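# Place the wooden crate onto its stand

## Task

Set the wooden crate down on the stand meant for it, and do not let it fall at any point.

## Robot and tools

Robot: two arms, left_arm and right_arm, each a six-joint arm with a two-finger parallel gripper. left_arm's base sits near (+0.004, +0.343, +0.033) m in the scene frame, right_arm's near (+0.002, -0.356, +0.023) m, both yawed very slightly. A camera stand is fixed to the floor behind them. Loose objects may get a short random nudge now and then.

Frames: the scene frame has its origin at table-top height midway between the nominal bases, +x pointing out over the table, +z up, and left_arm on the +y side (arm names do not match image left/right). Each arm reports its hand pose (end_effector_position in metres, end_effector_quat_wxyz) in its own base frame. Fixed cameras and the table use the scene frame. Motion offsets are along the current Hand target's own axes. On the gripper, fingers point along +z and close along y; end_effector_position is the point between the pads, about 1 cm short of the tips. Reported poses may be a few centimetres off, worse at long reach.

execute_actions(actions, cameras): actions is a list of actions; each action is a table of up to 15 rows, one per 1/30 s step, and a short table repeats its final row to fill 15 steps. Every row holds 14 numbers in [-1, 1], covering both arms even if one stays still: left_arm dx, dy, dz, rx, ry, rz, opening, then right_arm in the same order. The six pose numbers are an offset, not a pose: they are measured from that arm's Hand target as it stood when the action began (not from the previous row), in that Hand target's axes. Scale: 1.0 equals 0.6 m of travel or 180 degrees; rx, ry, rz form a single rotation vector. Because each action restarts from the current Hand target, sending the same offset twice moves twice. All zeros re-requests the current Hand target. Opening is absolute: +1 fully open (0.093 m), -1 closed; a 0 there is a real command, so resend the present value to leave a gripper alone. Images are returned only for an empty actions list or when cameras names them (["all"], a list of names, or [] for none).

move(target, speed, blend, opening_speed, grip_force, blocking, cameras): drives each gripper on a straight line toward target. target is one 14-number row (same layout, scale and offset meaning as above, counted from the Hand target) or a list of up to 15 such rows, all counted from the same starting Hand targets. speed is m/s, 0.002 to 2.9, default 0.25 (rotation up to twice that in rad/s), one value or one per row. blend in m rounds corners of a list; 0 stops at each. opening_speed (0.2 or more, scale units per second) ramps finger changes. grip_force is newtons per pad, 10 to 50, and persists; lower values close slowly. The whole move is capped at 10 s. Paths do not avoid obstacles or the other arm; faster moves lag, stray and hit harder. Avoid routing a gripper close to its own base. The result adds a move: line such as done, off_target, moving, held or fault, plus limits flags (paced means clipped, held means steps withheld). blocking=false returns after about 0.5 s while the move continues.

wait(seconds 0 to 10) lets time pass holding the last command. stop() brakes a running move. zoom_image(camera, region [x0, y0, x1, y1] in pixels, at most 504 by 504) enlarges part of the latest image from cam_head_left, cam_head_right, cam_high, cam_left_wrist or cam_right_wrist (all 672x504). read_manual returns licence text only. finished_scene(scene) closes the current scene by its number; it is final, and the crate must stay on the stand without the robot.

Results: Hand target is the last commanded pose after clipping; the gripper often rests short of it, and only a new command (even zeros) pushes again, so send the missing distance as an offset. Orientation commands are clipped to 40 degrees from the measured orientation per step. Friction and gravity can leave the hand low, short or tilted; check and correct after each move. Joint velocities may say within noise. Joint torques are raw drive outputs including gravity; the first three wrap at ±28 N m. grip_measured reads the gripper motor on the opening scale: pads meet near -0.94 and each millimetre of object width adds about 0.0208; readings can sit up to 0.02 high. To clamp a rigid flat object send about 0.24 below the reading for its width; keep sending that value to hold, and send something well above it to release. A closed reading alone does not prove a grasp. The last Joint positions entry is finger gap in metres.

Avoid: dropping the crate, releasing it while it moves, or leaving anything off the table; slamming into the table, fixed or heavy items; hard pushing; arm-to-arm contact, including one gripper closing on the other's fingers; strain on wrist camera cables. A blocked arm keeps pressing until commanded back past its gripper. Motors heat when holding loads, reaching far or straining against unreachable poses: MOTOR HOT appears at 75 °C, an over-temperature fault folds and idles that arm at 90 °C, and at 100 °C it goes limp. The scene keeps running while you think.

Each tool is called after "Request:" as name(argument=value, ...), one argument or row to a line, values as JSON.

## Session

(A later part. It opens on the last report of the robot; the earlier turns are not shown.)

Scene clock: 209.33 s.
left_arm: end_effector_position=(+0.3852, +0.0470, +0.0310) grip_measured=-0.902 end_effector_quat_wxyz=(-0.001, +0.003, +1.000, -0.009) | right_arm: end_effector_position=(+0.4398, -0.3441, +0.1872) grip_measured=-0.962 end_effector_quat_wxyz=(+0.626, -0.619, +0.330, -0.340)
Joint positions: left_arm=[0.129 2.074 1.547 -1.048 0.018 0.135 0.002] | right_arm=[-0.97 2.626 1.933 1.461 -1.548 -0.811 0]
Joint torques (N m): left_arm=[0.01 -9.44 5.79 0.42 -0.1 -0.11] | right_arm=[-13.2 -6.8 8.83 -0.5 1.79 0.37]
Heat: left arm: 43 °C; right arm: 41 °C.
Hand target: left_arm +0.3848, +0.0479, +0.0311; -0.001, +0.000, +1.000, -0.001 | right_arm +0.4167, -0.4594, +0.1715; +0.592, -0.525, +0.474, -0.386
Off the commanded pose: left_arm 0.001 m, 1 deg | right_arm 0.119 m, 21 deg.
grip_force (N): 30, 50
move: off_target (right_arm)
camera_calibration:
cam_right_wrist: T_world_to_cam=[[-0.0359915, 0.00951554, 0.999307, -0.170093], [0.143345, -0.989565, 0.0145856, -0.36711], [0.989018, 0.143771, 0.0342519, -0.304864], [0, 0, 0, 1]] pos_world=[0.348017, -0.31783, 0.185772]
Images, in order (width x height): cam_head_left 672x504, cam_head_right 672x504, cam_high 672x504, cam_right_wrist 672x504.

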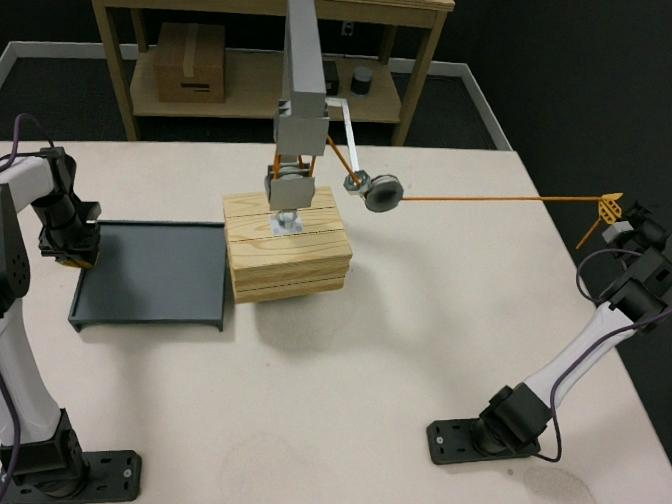

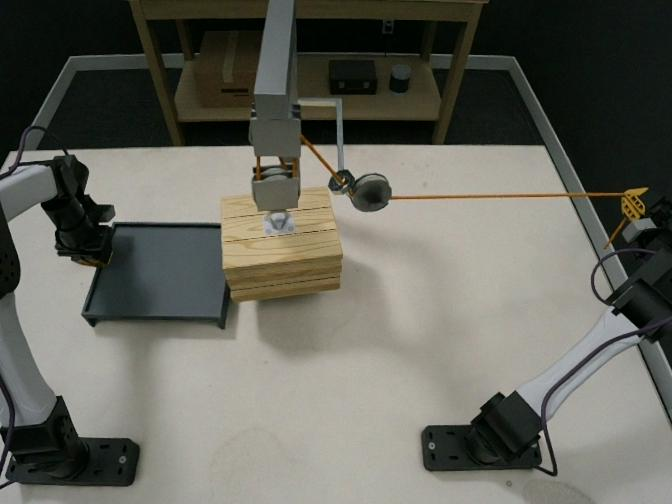

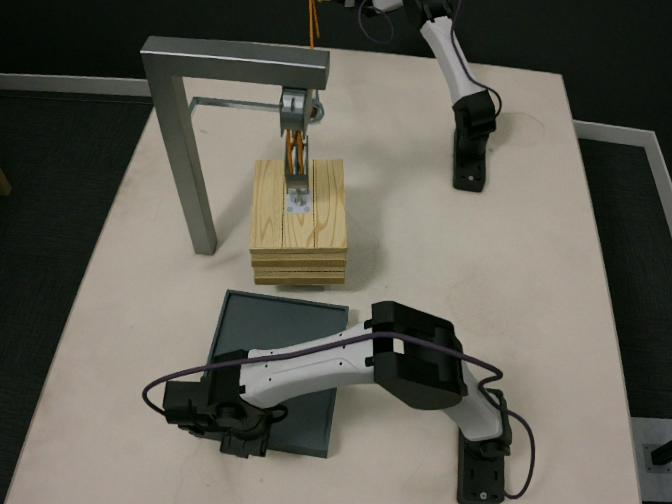

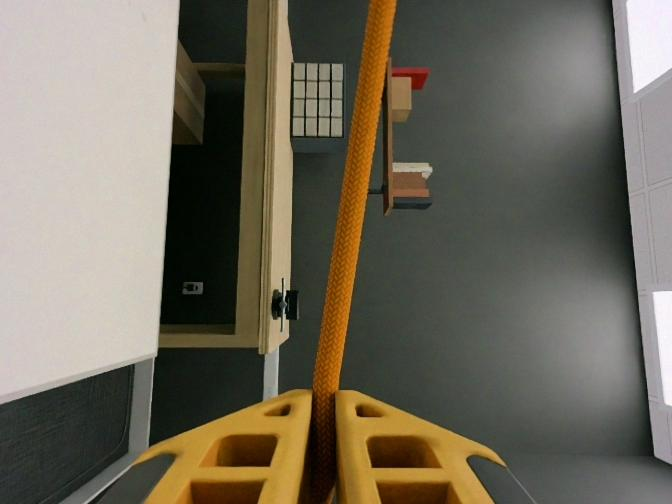

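Request:
move(
  target=[0,-0.333,0,0,0,0,-1,0,0,0,0,0,0,-1],
  speed=0.1,
  cameras=["cam_left_wrist","cam_head_right","cam_high","cam_head_left"],
)

Scene clock: 214.50 s.
left_arm: end_effector_position=(+0.3825, -0.1399, +0.0319) grip_measured=-0.903 end_effector_quat_wxyz=(+0.000, +0.003, +1.000, +0.009) | right_arm: end_effector_position=(+0.4398, -0.3441, +0.1872) grip_measured=-0.962 end_effector_quat_wxyz=(+0.627, -0.619, +0.330, -0.339)
Joint positions: left_arm=[-0.358 2.148 1.665 -1.095 -0.017 -0.352 0.002] | right_arm=[-0.97 2.626 1.933 1.461 -1.548 -0.809 0]
Joint torques (N m): left_arm=[-1.14 -8.14 8.88 0.36 0.23 -0.24] | right_arm=[-13.19 -6.78 8.95 -0.46 1.79 0.38]
Heat: left arm: 43 °C; right arm: 43 °C.
Hand target: left_arm +0.3848, -0.1518, +0.0313; -0.001, +0.000, +1.000, -0.001 | right_arm +0.4167, -0.4594, +0.1715; +0.592, -0.525, +0.474, -0.386
Off the commanded pose: left_arm 0.012 m, 1 deg | right_arm 0.119 m, 21 deg.
grip_force (N): 30, 50
move: off_target (left_arm, right_arm)
camera_calibration:
cam_left_wrist: T_world_to_cam=[[-0.0107517, -0.999786, -0.0176702, -0.135929], [-0.911831, 0.00254962, 0.410558, 0.375976], [-0.410425, 0.0205264, -0.911663, 0.270153], [0, 0, 0, 1]] pos_world=[0.452243, -0.142404, 0.089527]
Images, in order (width x height): cam_head_left 672x504, cam_head_right 672x504, cam_high 672x504, cam_left_wrist 672x504.

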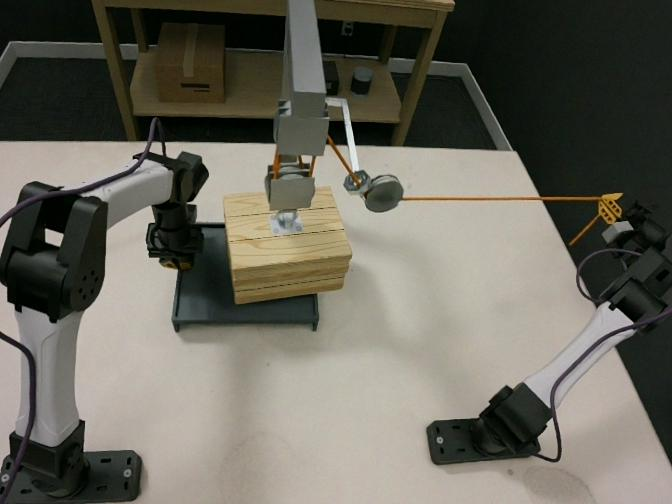

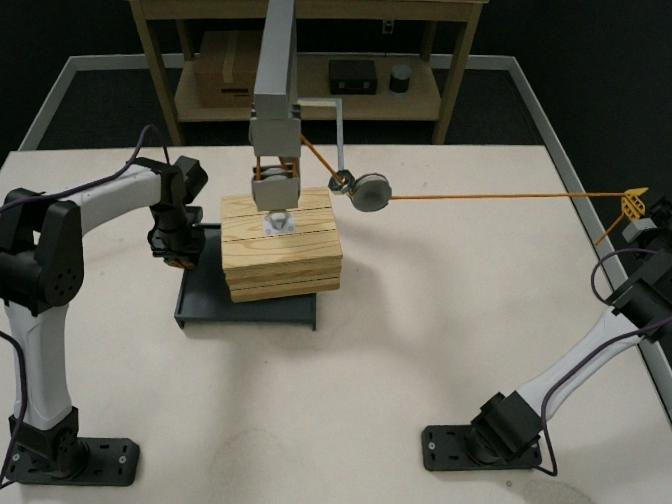

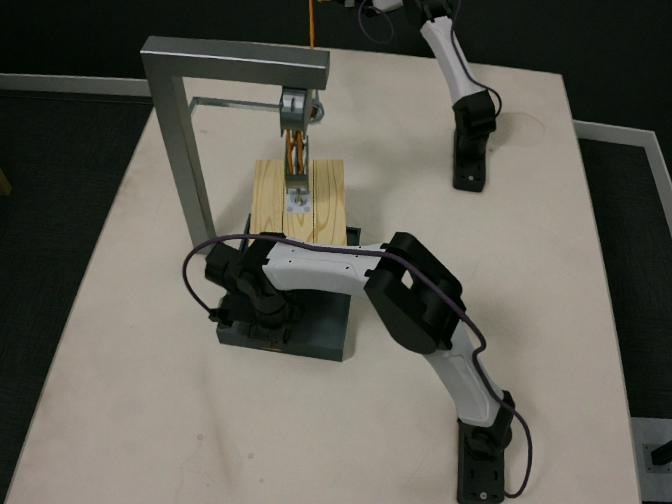

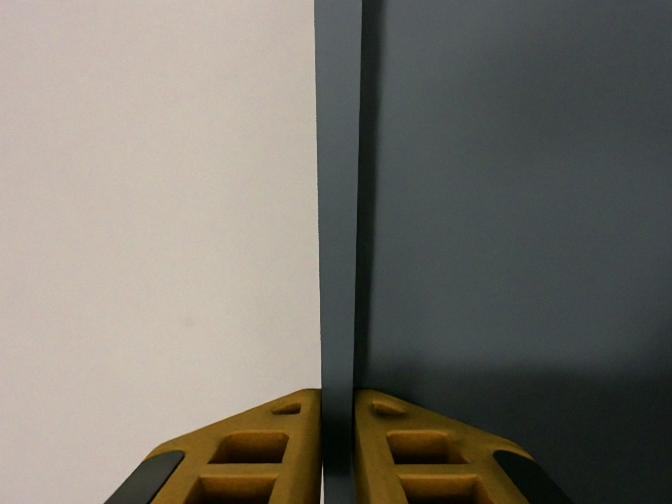

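Request:
move(
  target=[0,-0.117,0,0,0,0,-1,0,0,0,0,0,0,-1],
  speed=0.08,
  cameras=["cam_left_wrist","cam_head_right","cam_high","cam_head_left"],
)

Request:
zoom_image(
  camera="cam_head_right",
  region=[160, 150, 400, 350],
)

Request:
zoom_image(
  camera="cam_high",
  region=[180, 140, 400, 340],
)

Scene clock: 226.07 s.
left_arm: end_effector_position=(+0.3857, -0.1986, +0.0329) grip_measured=-0.903 end_effector_quat_wxyz=(-0.004, -0.004, +1.000, +0.014) | right_arm: end_effector_position=(+0.4402, -0.3450, +0.1847) grip_measured=-0.962 end_effector_quat_wxyz=(+0.627, -0.618, +0.332, -0.338)
Joint positions: left_arm=[-0.484 2.269 1.868 -1.19 -0.021 -0.492 0.002] | right_arm=[-0.971 2.634 1.938 1.461 -1.548 -0.807 0]
Joint torques (N m): left_arm=[-2.99 -8.69 9.35 0.42 0.35 -0.27] | right_arm=[-13.14 -7.19 9.02 -0.46 1.79 0.38]
Heat: left arm: 42 °C; right arm: 45 °C.
Hand target: left_arm +0.3848, -0.2220, +0.0314; -0.001, +0.000, +1.000, -0.001 | right_arm +0.4167, -0.4594, +0.1715; +0.592, -0.525, +0.474, -0.386
Off the commanded pose: left_arm 0.023 m, 2 deg | right_arm 0.118 m, 21 deg.
grip_force (N): 30, 50
move: off_target (left_arm, right_arm)
camera_calibration:
cam_left_wrist: T_world_to_cam=[[0.00391434, -0.999614, -0.0274902, -0.199915], [-0.908367, -0.0150497, 0.417902, 0.373546], [-0.418155, 0.0233354, -0.908076, 0.276989], [0, 0, 0, 1]] pos_world=[0.455924, -0.20068, 0.0899259]
Images, in order (width x height): cam_head_left 672x504, cam_head_right 672x504, cam_high 672x504, cam_left_wrist 672x504.

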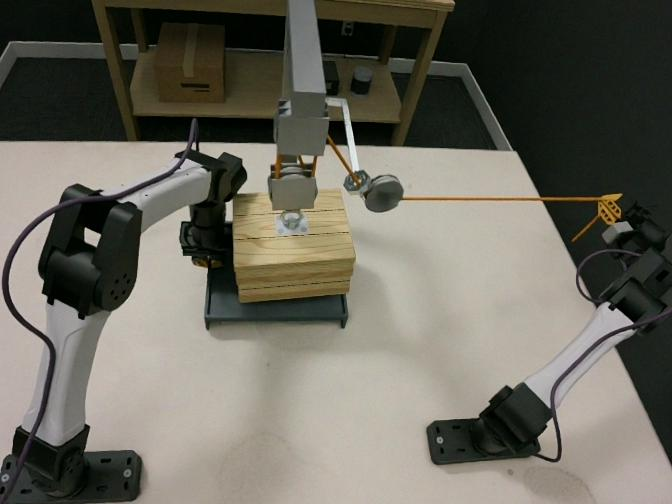

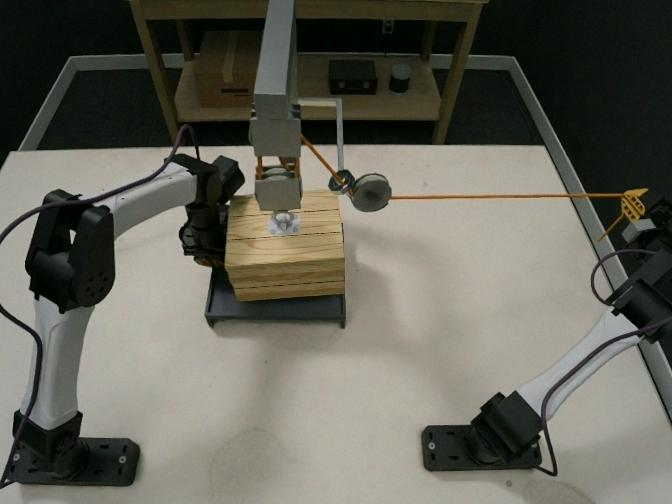

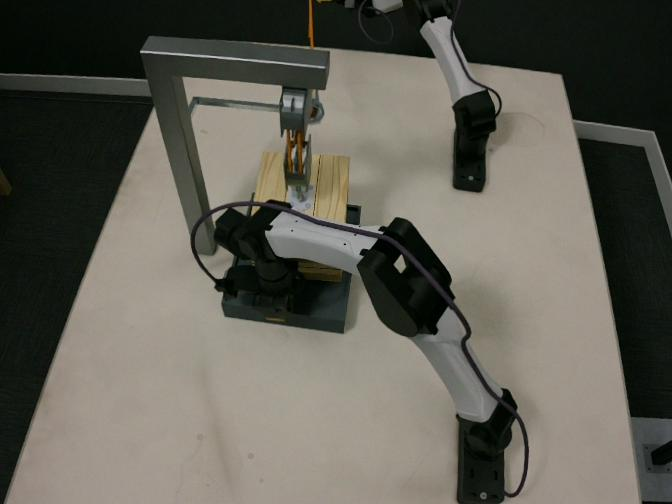

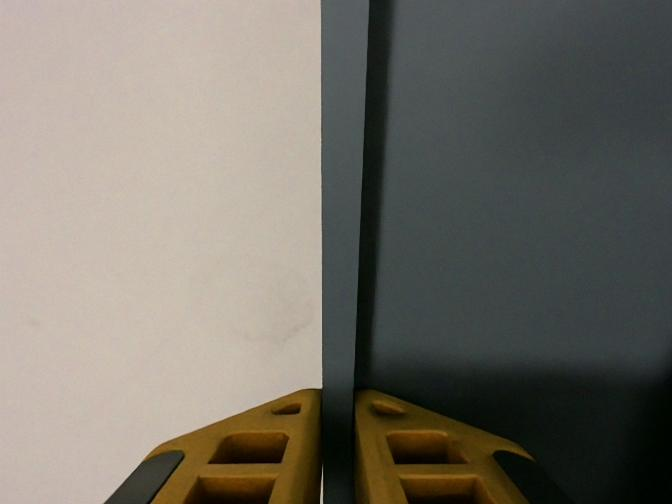

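Scaled by 2.100 from the camera's 672x504 image, which has a finer 960x720 frame.

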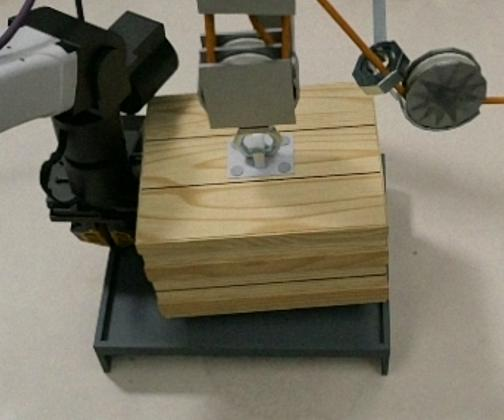

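Scaled by 2.291 from the camera's 672x504 image, which has a finer 960x720 frame.

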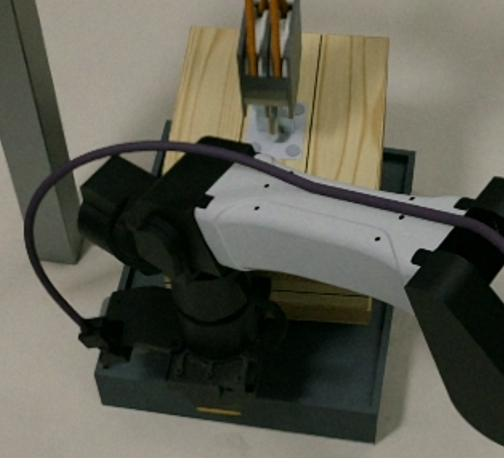

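Request:
move(
  target=[
    [0,0.04,0,0,0,0,-1,0,0,0,0,0,0,-1],
    [0,0.04,0,0,0,0,-0.4,0,0,0,0,0,0,-1],
    [0,0.045,0,0.14,0,0,-0.4,0,0,0,0,0,0,-1],
  ],
  speed=0.1,
  cameras=["cam_left_wrist","cam_head_right","cam_high","cam_head_left"],
)

Request:
zoom_image(
  camera="cam_head_right",
  region=[160, 150, 400, 350],
)

Scene clock: 240.97 s.
left_arm: end_effector_position=(+0.3863, -0.1901, +0.0254) grip_measured=-0.401 end_effector_quat_wxyz=(-0.009, -0.011, +0.978, -0.206) | right_arm: end_effector_position=(+0.4404, -0.3464, +0.1854) grip_measured=-0.962 end_effector_quat_wxyz=(+0.627, -0.618, +0.332, -0.339)
Joint positions: left_arm=[-0.304 2.133 1.553 -0.873 0.4 -0.351 0.026] | right_arm=[-0.972 2.64 1.952 1.461 -1.548 -0.801 0]
Joint torques (N m): left_arm=[0.02 -11.59 4.97 0.86 0.59 0.13] | right_arm=[-12.98 -7.25 8.68 -0.45 1.79 0.38]
Heat: left arm: 41 °C; right arm: 48 °C.
Hand target: left_arm +0.3849, -0.1951, +0.0314; -0.001, +0.000, +0.976, -0.219 | right_arm +0.4166, -0.4595, +0.1714; +0.592, -0.525, +0.474, -0.386
Off the commanded pose: left_arm 0.008 m, 2 deg | right_arm 0.116 m, 21 deg.
grip_force (N): 30, 50
move: off_target (right_arm)
camera_calibration:
cam_left_wrist: T_world_to_cam=[[0.0206996, -0.914292, 0.404526, -0.192861], [-0.906234, 0.153734, 0.393834, 0.409287], [-0.422269, -0.374748, -0.82538, 0.194005], [0, 0, 0, 1]] pos_world=[0.456824, -0.16655, 0.076954]
Images, in order (width x height): cam_head_left 672x504, cam_head_right 672x504, cam_high 672x504, cam_left_wrist 672x504.

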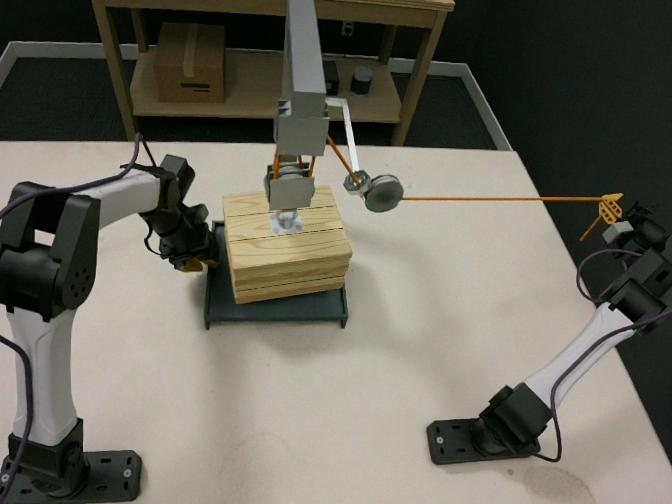

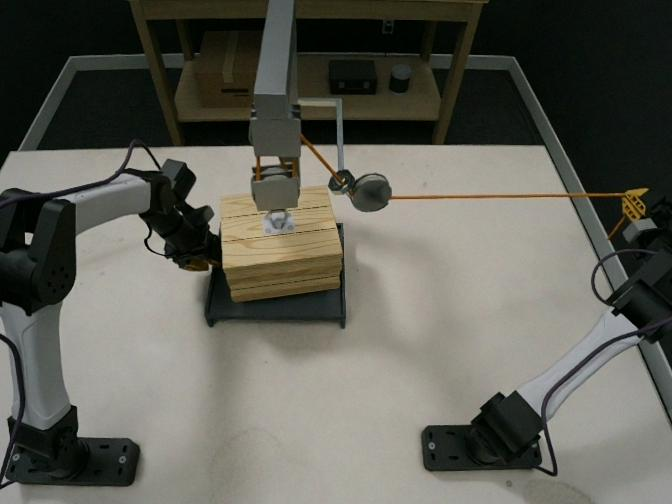

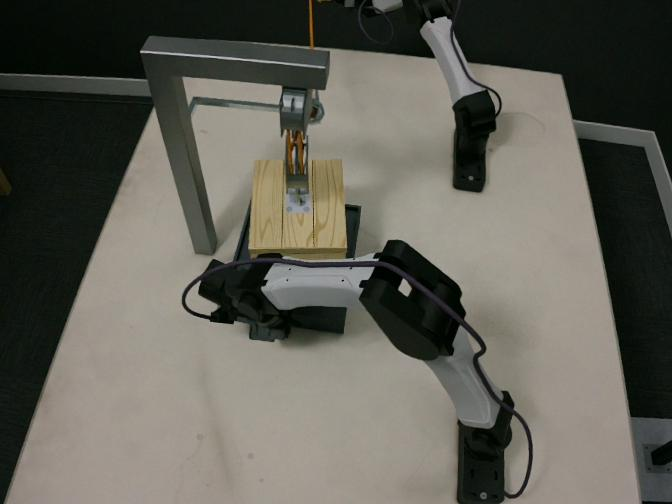

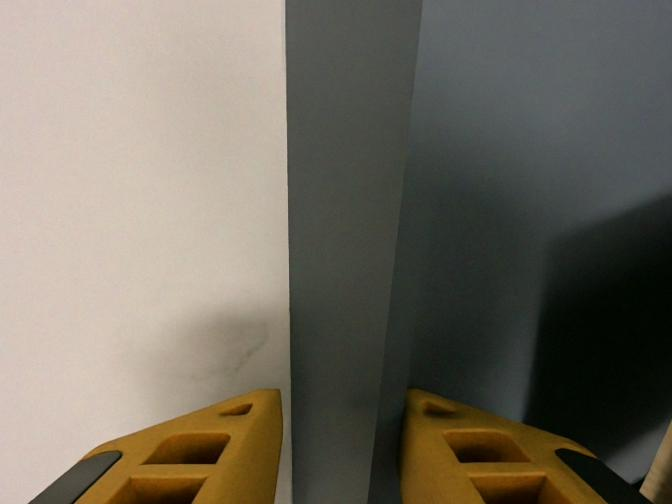

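Scaled by 2.100 from the camera's 672x504 image, which has a finer 960x720 frame.

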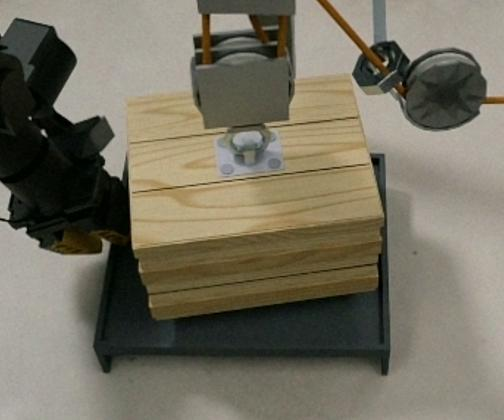

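Request:
move(
  target=[
    [0.117,0,0,0,0,0,-0.4,0,0,0,0,0,0,-1],
    [0.117,-0.056,0.018,0,0,0,-0.4,0,0,0,0,0,0,-1],
  ],
  speed=0.08,
  cameras=["cam_left_wrist","cam_head_right","cam_head_left"],
)

Request:
zoom_image(
  camera="cam_head_right",
  region=[160, 150, 400, 350],
)

Scene clock: 249.77 s.
left_arm: end_effector_position=(+0.3100, -0.2144, +0.0254) grip_measured=-0.401 end_effector_quat_wxyz=(-0.005, -0.006, +0.981, -0.196) | right_arm: end_effector_position=(+0.4404, -0.3464, +0.1854) grip_measured=-0.962 end_effector_quat_wxyz=(+0.627, -0.618, +0.332, -0.339)
Joint positions: left_arm=[-0.448 1.901 1.212 -0.711 0.357 -0.492 0.026] | right_arm=[-0.972 2.64 1.952 1.461 -1.548 -0.801 0]
Joint torques (N m): left_arm=[-0.87 -7.75 9.29 0.74 0.74 -0.1] | right_arm=[-13.03 -7.24 8.64 -0.44 1.79 0.38]
Heat: left arm: 42 °C; right arm: 49 °C.
Hand target: left_arm +0.3147, -0.2300, +0.0361; -0.001, -0.001, +0.976, -0.219 | right_arm +0.4166, -0.4595, +0.1714; +0.592, -0.525, +0.474, -0.386
Off the commanded pose: left_arm 0.020 m, 3 deg | right_arm 0.116 m, 21 deg.
grip_force (N): 30, 50
move: off_target (left_arm, right_arm)
camera_calibration:
cam_left_wrist: T_world_to_cam=[[0.0100505, -0.923103, 0.384422, -0.211509], [-0.908455, 0.152222, 0.389279, 0.344324], [-0.417862, -0.353142, -0.837067, 0.15628], [0, 0, 0, 1]] pos_world=[0.380232, -0.192469, 0.0780872]
Images, in order (width x height): cam_head_left 672x504, cam_head_right 672x504, cam_left_wrist 672x504.

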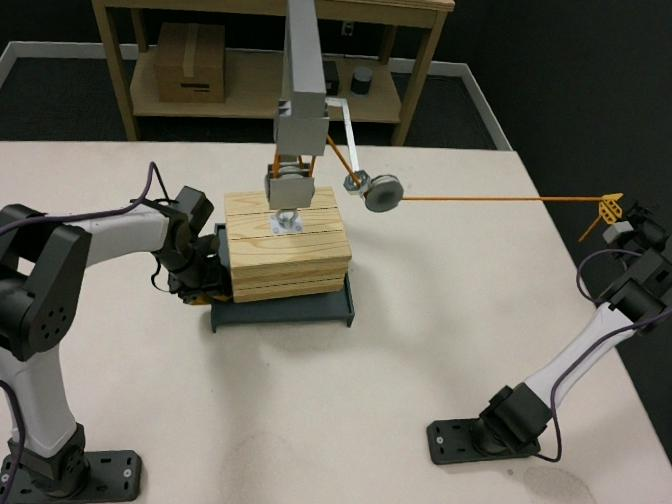

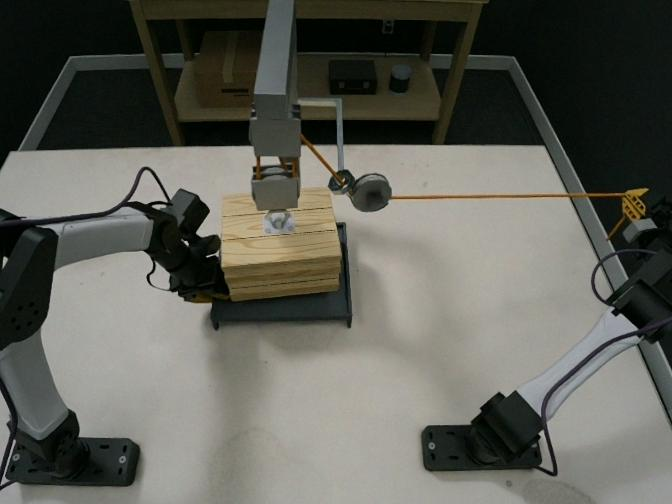

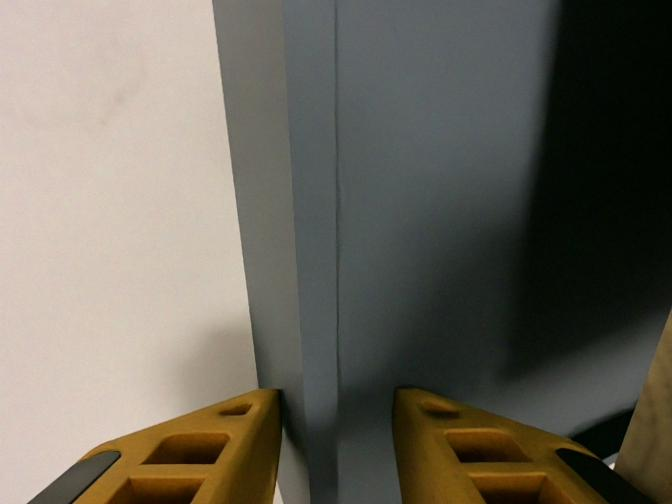

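Scaled by 2.100 from the camera's 672x504 image, which has a finer 960x720 frame.

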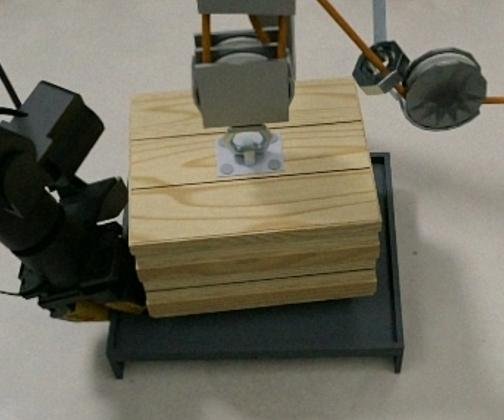

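Request:
move(
  target=[
    [0,0.03,0,0,0,0,-0.4,0,0,0,0,0,0,-1],
    [0,0.03,-0.2,0,0,0,-0.4,0,0,0,0,0,0,-1],
    [0,0.25,-0.2,0,0,0,-0.4,0,0,0,0,0,0,-1],
  ],
  speed=0.15,
  blend=[0,0.02,0],
  cameras=["cam_head_right","cam_head_left","cam_high"],
)

Request:
zoom_image(
  camera="cam_head_right",
  region=[160, 150, 400, 350],
)

Request:
zoom_image(
  camera="cam_high",
  region=[180, 140, 400, 340],
)

Scene clock: 258.40 s.
left_arm: end_effector_position=(+0.3152, -0.0409, +0.0847) grip_measured=-0.401 end_effector_quat_wxyz=(+0.005, -0.005, +0.977, -0.211) | right_arm: end_effector_position=(+0.4404, -0.3464, +0.1854) grip_measured=-0.962 end_effector_quat_wxyz=(+0.627, -0.618, +0.332, -0.339)
Joint positions: left_arm=[0.091 1.768 1.287 -1.118 0.425 0.087 0.026] | right_arm=[-0.972 2.64 1.952 1.461 -1.548 -0.801 0]
Joint torques (N m): left_arm=[0.59 -5.83 5.93 0.36 0.54 0.22] | right_arm=[-13.03 -7.24 8.69 -0.45 1.78 0.38]
Heat: left arm: 41 °C; right arm: 49 °C.
Hand target: left_arm +0.3147, -0.0431, +0.0806; -0.001, +0.000, +0.976, -0.219 | right_arm +0.4166, -0.4595, +0.1714; +0.592, -0.525, +0.474, -0.386
Off the commanded pose: left_arm 0.005 m, 1 deg | right_arm 0.116 m, 21 deg.
grip_force (N): 30, 50
move: off_target (right_arm)
Images, in order (width x height): cam_head_left 672x504, cam_head_right 672x504, cam_high 672x504.

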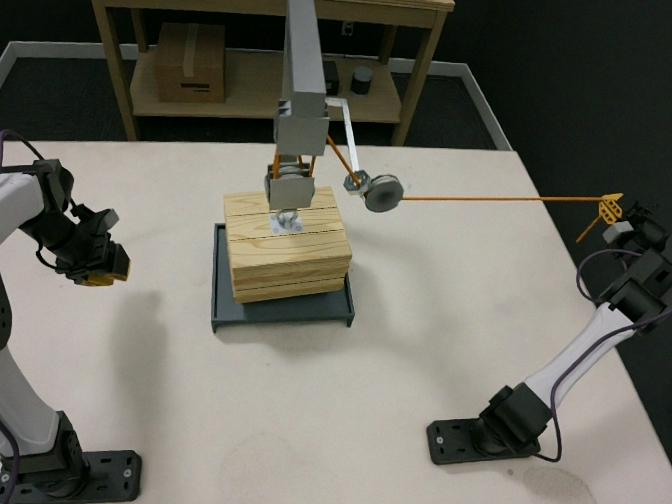

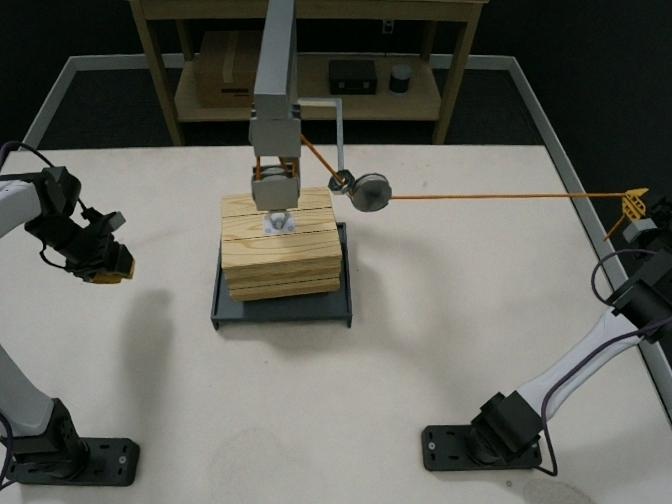

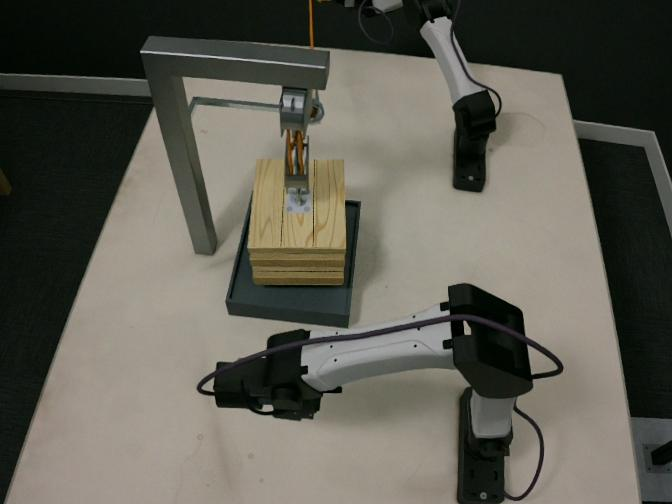

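Scaled by 2.100 from the camera's 672x504 image, which has a finer 960x720 frame.

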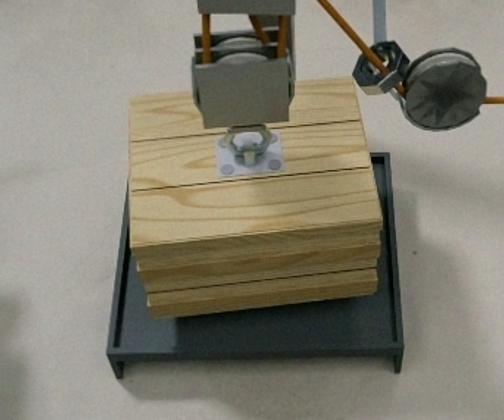

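Scaled by 2.291 from the camera's 672x504 image, which has a finer 960x720 frame.

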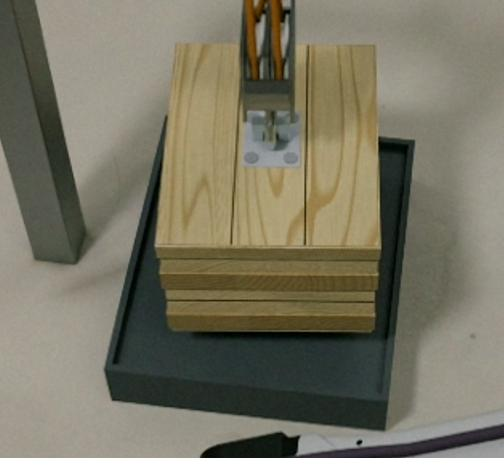

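Request:
move(
  target=[0,0,0,0,0,0,-0.4,-0.159,0.025,0.043,0,0,0,-1],
  speed=0.05,
  cameras=["cam_head_right","cam_head_left","cam_high"],
)

Request:
zoom_image(
  camera="cam_head_right",
  region=[160, 150, 400, 350],
)

Request:
zoom_image(
  camera="cam_high",
  region=[180, 140, 400, 340],
)

Scene clock: 281.10 s.
left_arm: end_effector_position=(+0.3152, -0.0409, +0.0847) grip_measured=-0.401 end_effector_quat_wxyz=(+0.005, -0.005, +0.977, -0.211) | right_arm: end_effector_position=(+0.4153, -0.3002, +0.1479) grip_measured=-0.962 end_effector_quat_wxyz=(+0.656, -0.587, +0.387, -0.276)
Joint positions: left_arm=[0.091 1.768 1.287 -1.118 0.425 0.088 0.026] | right_arm=[-0.961 2.471 1.506 1.469 -1.547 -0.881 0]
Joint torques (N m): left_arm=[0.49 -5.7 6.06 0.4 0.5 0.15] | right_arm=[-5.52 -12.36 4.88 0.85 2.4 -0.11]
Heat: left arm: 37 °C; right arm: 50 °C.
Hand target: left_arm +0.3147, -0.0431, +0.0806; -0.001, +0.000, +0.976, -0.219 | right_arm +0.4168, -0.3595, +0.1715; +0.592, -0.525, +0.474, -0.386
Off the commanded pose: left_arm 0.005 m, 1 deg | right_arm 0.064 m, 19 deg.
grip_force (N): 30, 50
move: off_target (right_arm)
Images, in order (width x height): cam_head_left 672x504, cam_head_right 672x504, cam_high 672x504.

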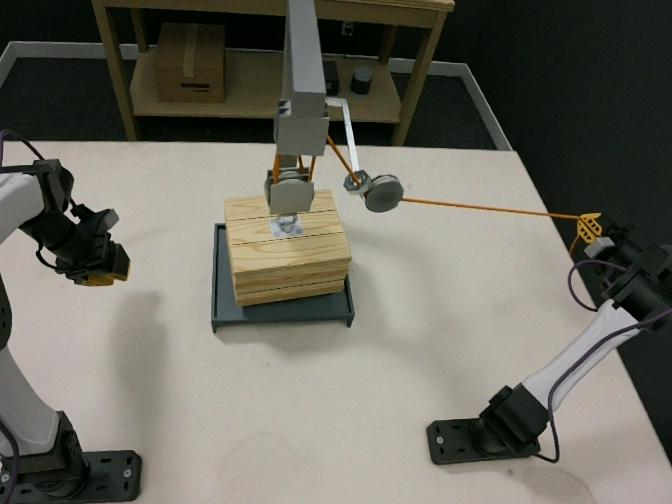

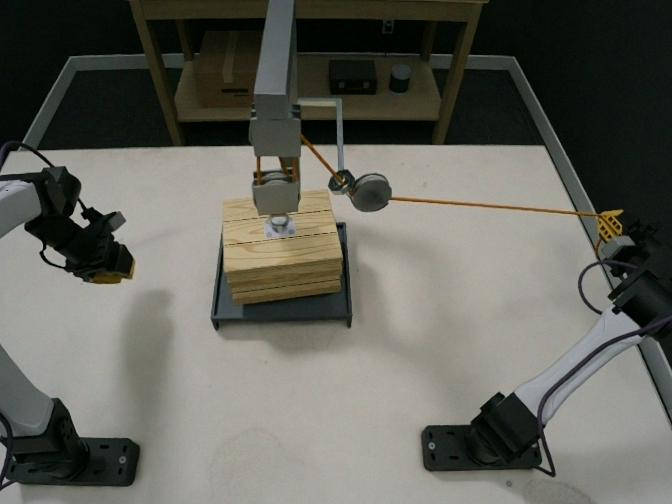

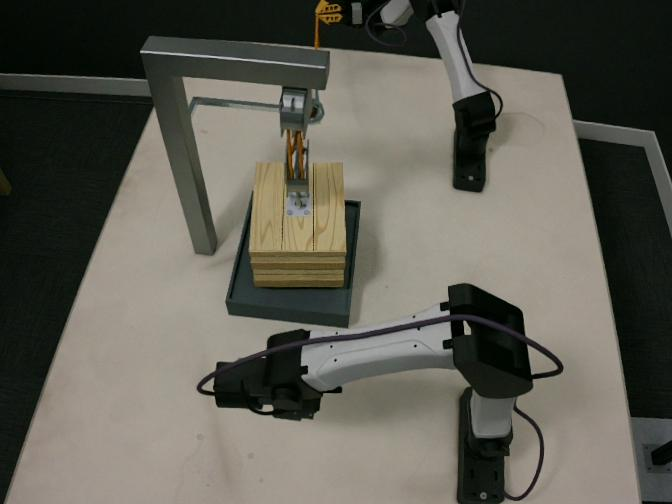

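Scaled by 2.100 from the camera's 672x504 image, which has a finer 960x720 frame.

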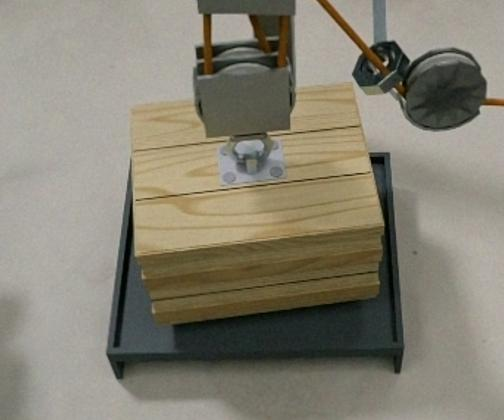

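Scaled by 2.291 from the camera's 672x504 image, which has a finer 960x720 frame.

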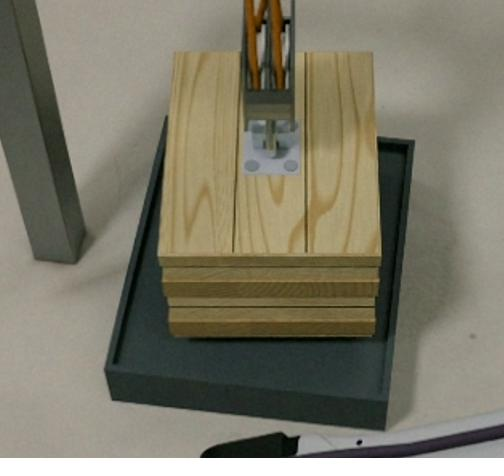

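Request:
move(
  target=[0,0,0,0,0,0,-0.4,-0.127,0.02,0.034,0,0,0,-1],
  speed=0.05,
  cameras=["cam_head_right","cam_head_left","cam_high"],
)

Request:
zoom_image(
  camera="cam_head_right",
  region=[160, 150, 400, 350],
)

Request:
zoom_image(
  camera="cam_high",
  region=[180, 140, 400, 340],
)

Scene clock: 286.93 s.
left_arm: end_effector_position=(+0.3152, -0.0409, +0.0847) grip_measured=-0.401 end_effector_quat_wxyz=(+0.005, -0.005, +0.977, -0.211) | right_arm: end_effector_position=(+0.4006, -0.2165, +0.1595) grip_measured=-0.962 end_effector_quat_wxyz=(+0.654, -0.596, +0.359, -0.298)
Joint positions: left_arm=[0.091 1.768 1.287 -1.118 0.425 0.088 0.026] | right_arm=[-0.872 2.208 1.083 1.449 -1.467 -1.134 0]
Joint torques (N m): left_arm=[0.49 -5.55 6 0.4 0.54 0.2] | right_arm=[-4.88 -10.04 4.72 0.41 2.62 0]
Heat: left arm: 36 °C; right arm: 46 °C.
Hand target: left_arm +0.3147, -0.0431, +0.0806; -0.001, +0.000, +0.976, -0.219 | right_arm +0.4168, -0.2796, +0.1715; +0.592, -0.525, +0.474, -0.386
Off the commanded pose: left_arm 0.005 m, 1 deg | right_arm 0.066 m, 20 deg.
grip_force (N): 30, 50
move: off_target (right_arm)
Images, in order (width x height): cam_head_left 672x504, cam_head_right 672x504, cam_high 672x504.

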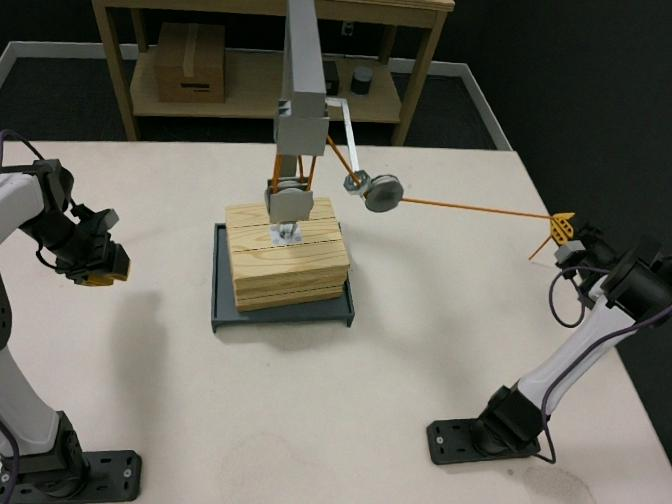

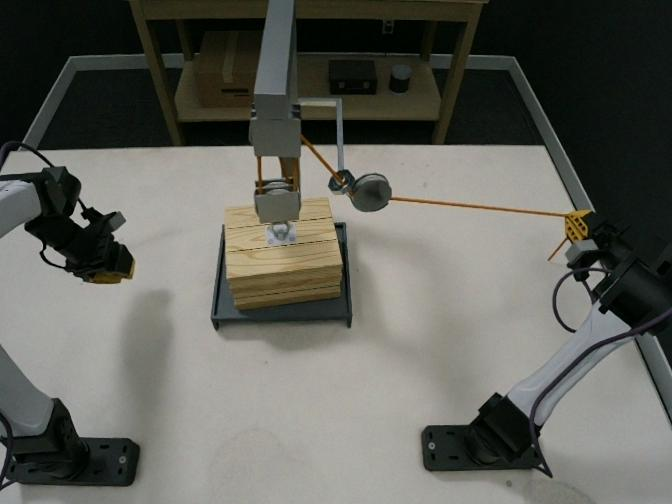

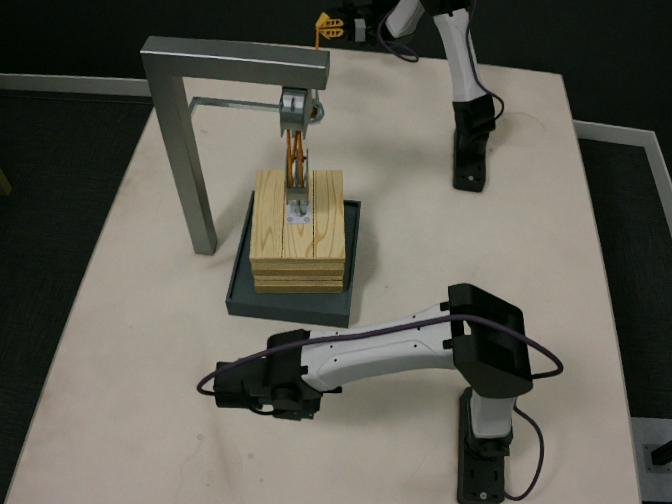

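Scaled by 2.100 from the camera's 672x504 image, which has a finer 960x720 frame.

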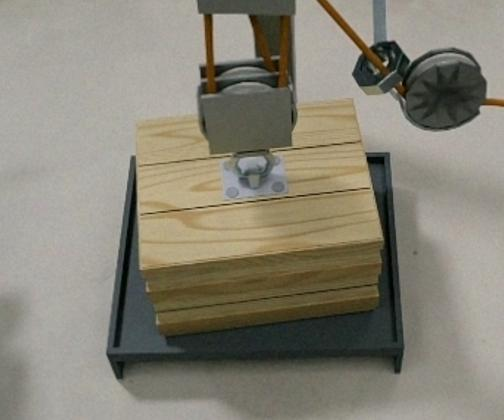

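Scaled by 2.291 from the camera's 672x504 image, which has a finer 960x720 frame.

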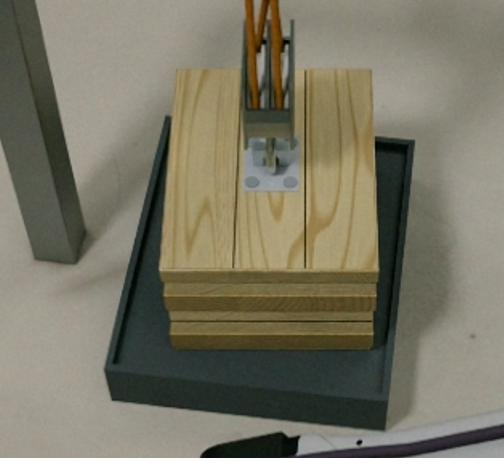

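Request:
move(
  target=[
    [0,-0.217,0,0,0,0,-0.3,0,0,0,0,0,0,-1],
    [0,-0.221,0.189,0,0,0,-0.3,0,0,0,0,0,0,-1],
  ],
  speed=0.12,
  cameras=["cam_head_right","cam_left_wrist"],
)

Request:
zoom_image(
  camera="cam_head_right",
  region=[160, 150, 400, 350],
)

Scene clock: 299.57 s.
left_arm: end_effector_position=(+0.3136, -0.2117, +0.0396) grip_measured=-0.302 end_effector_quat_wxyz=(-0.001, +0.005, +0.974, -0.225) | right_arm: end_effector_position=(+0.4003, -0.2163, +0.1630) grip_measured=-0.962 end_effector_quat_wxyz=(+0.650, -0.596, +0.362, -0.302)
Joint positions: left_arm=[-0.413 1.873 1.217 -0.725 0.415 -0.444 0.031] | right_arm=[-0.872 2.171 1.068 1.356 -1.459 -1.207 0]
Joint torques (N m): left_arm=[0.06 -6.86 6 0.89 0.18 -0.13] | right_arm=[-4.74 -9.91 4.85 0.44 2.6 0]
Heat: left arm: 35 °C; right arm: 46 °C.
Hand target: left_arm +0.3148, -0.2114, +0.0347; -0.001, +0.000, +0.976, -0.219 | right_arm +0.4168, -0.2796, +0.1716; +0.592, -0.525, +0.474, -0.386
Off the commanded pose: left_arm 0.005 m, 1 deg | right_arm 0.066 m, 19 deg.
grip_force (N): 30, 50
move: off_target (right_arm)
camera_calibration:
cam_left_wrist: T_world_to_cam=[[-0.0136112, -0.898314, 0.439143, -0.204073], [-0.91012, 0.193022, 0.366639, 0.351643], [-0.414121, -0.394682, -0.820201, 0.160011], [0, 0, 0, 1]] pos_world=[0.383523, -0.188043, 0.0919324]
Images, in order (width x height): cam_head_right 672x504, cam_left_wrist 672x504.

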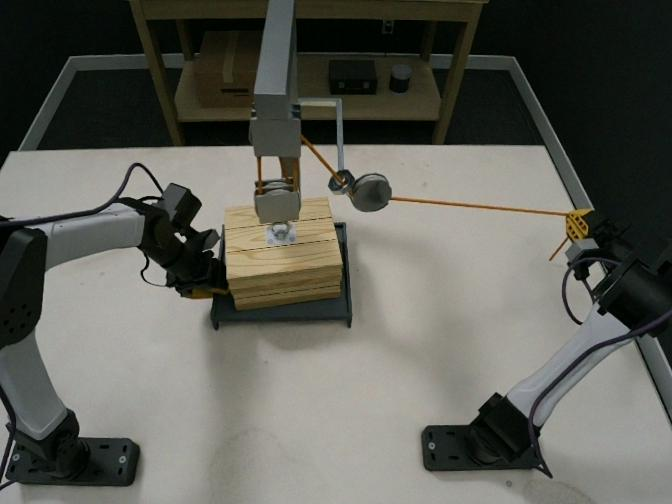

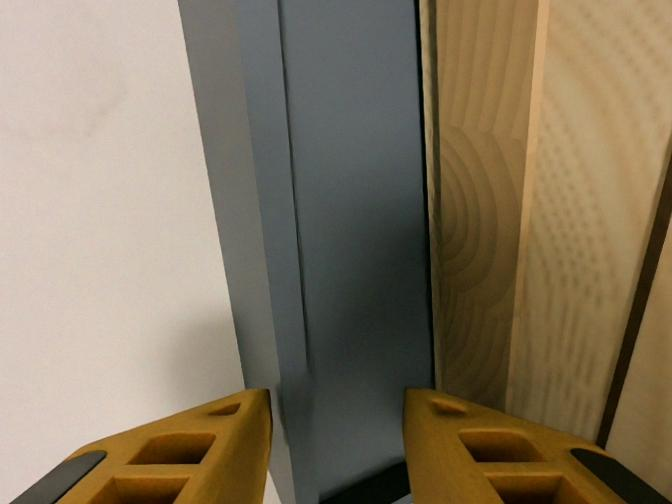

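Scaled by 2.100 from the camera's 672x504 image, which has a finer 960x720 frame.

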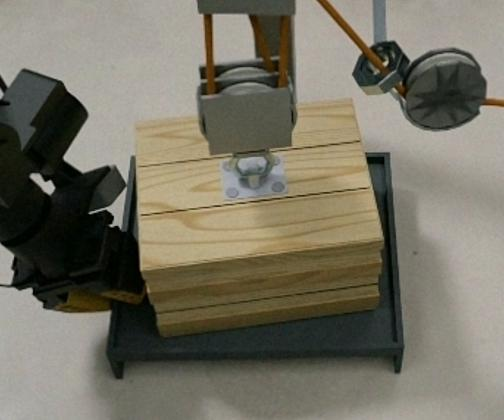

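Request:
move(
  target=[
    [0,0.003,0.022,0,0,0,-0.3,0,0,0,0,0,0,-1],
    [0,0.003,0.022,0,0,0,-1,0,0,0,0,0,0,-1],
  ],
  speed=0.08,
  cameras=["cam_left_wrist"],
)

Scene clock: 304.00 s.
left_arm: end_effector_position=(+0.3138, -0.2107, +0.0257) grip_measured=-0.628 end_effector_quat_wxyz=(+0.000, +0.000, +0.977, -0.213) | right_arm: end_effector_position=(+0.4003, -0.2163, +0.1630) grip_measured=-0.962 end_effector_quat_wxyz=(+0.650, -0.596, +0.362, -0.302)
Joint positions: left_arm=[-0.421 1.896 1.195 -0.685 0.389 -0.457 0.015] | right_arm=[-0.872 2.171 1.068 1.356 -1.459 -1.207 0]
Joint torques (N m): left_arm=[-0.02 -6.63 6.05 0.98 0.44 -0.03] | right_arm=[-4.72 -9.94 4.86 0.44 2.6 -0.01]
Heat: left arm: 36 °C; right arm: 46 °C.
Hand target: left_arm +0.3148, -0.2154, +0.0220; -0.001, +0.000, +0.976, -0.219 | right_arm +0.4168, -0.2797, +0.1716; +0.592, -0.525, +0.474, -0.386
Off the commanded pose: left_arm 0.006 m, 1 deg | right_arm 0.066 m, 19 deg.
grip_force (N): 30, 50
move: off_target (right_arm)
camera_calibration:
cam_left_wrist: T_world_to_cam=[[-0.00535931, -0.909145, 0.416445, -0.201283], [-0.911915, 0.175334, 0.371038, 0.353519], [-0.410344, -0.377774, -0.830003, 0.151698], [0, 0, 0, 1]] pos_world=[0.383549, -0.187672, 0.0785641]
Images, in order (width x height): cam_left_wrist 672x504.

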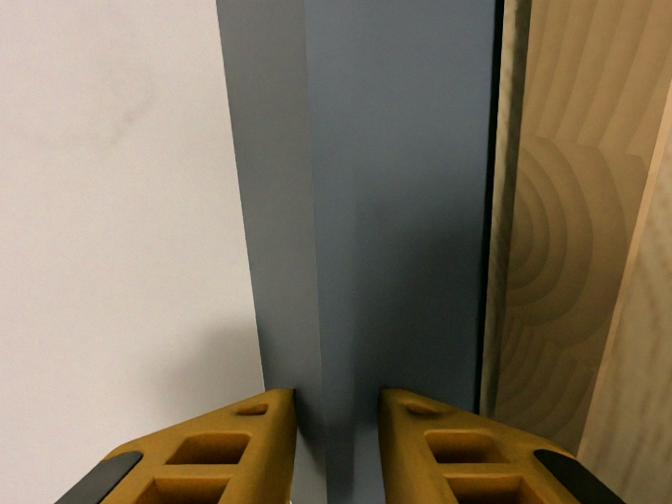

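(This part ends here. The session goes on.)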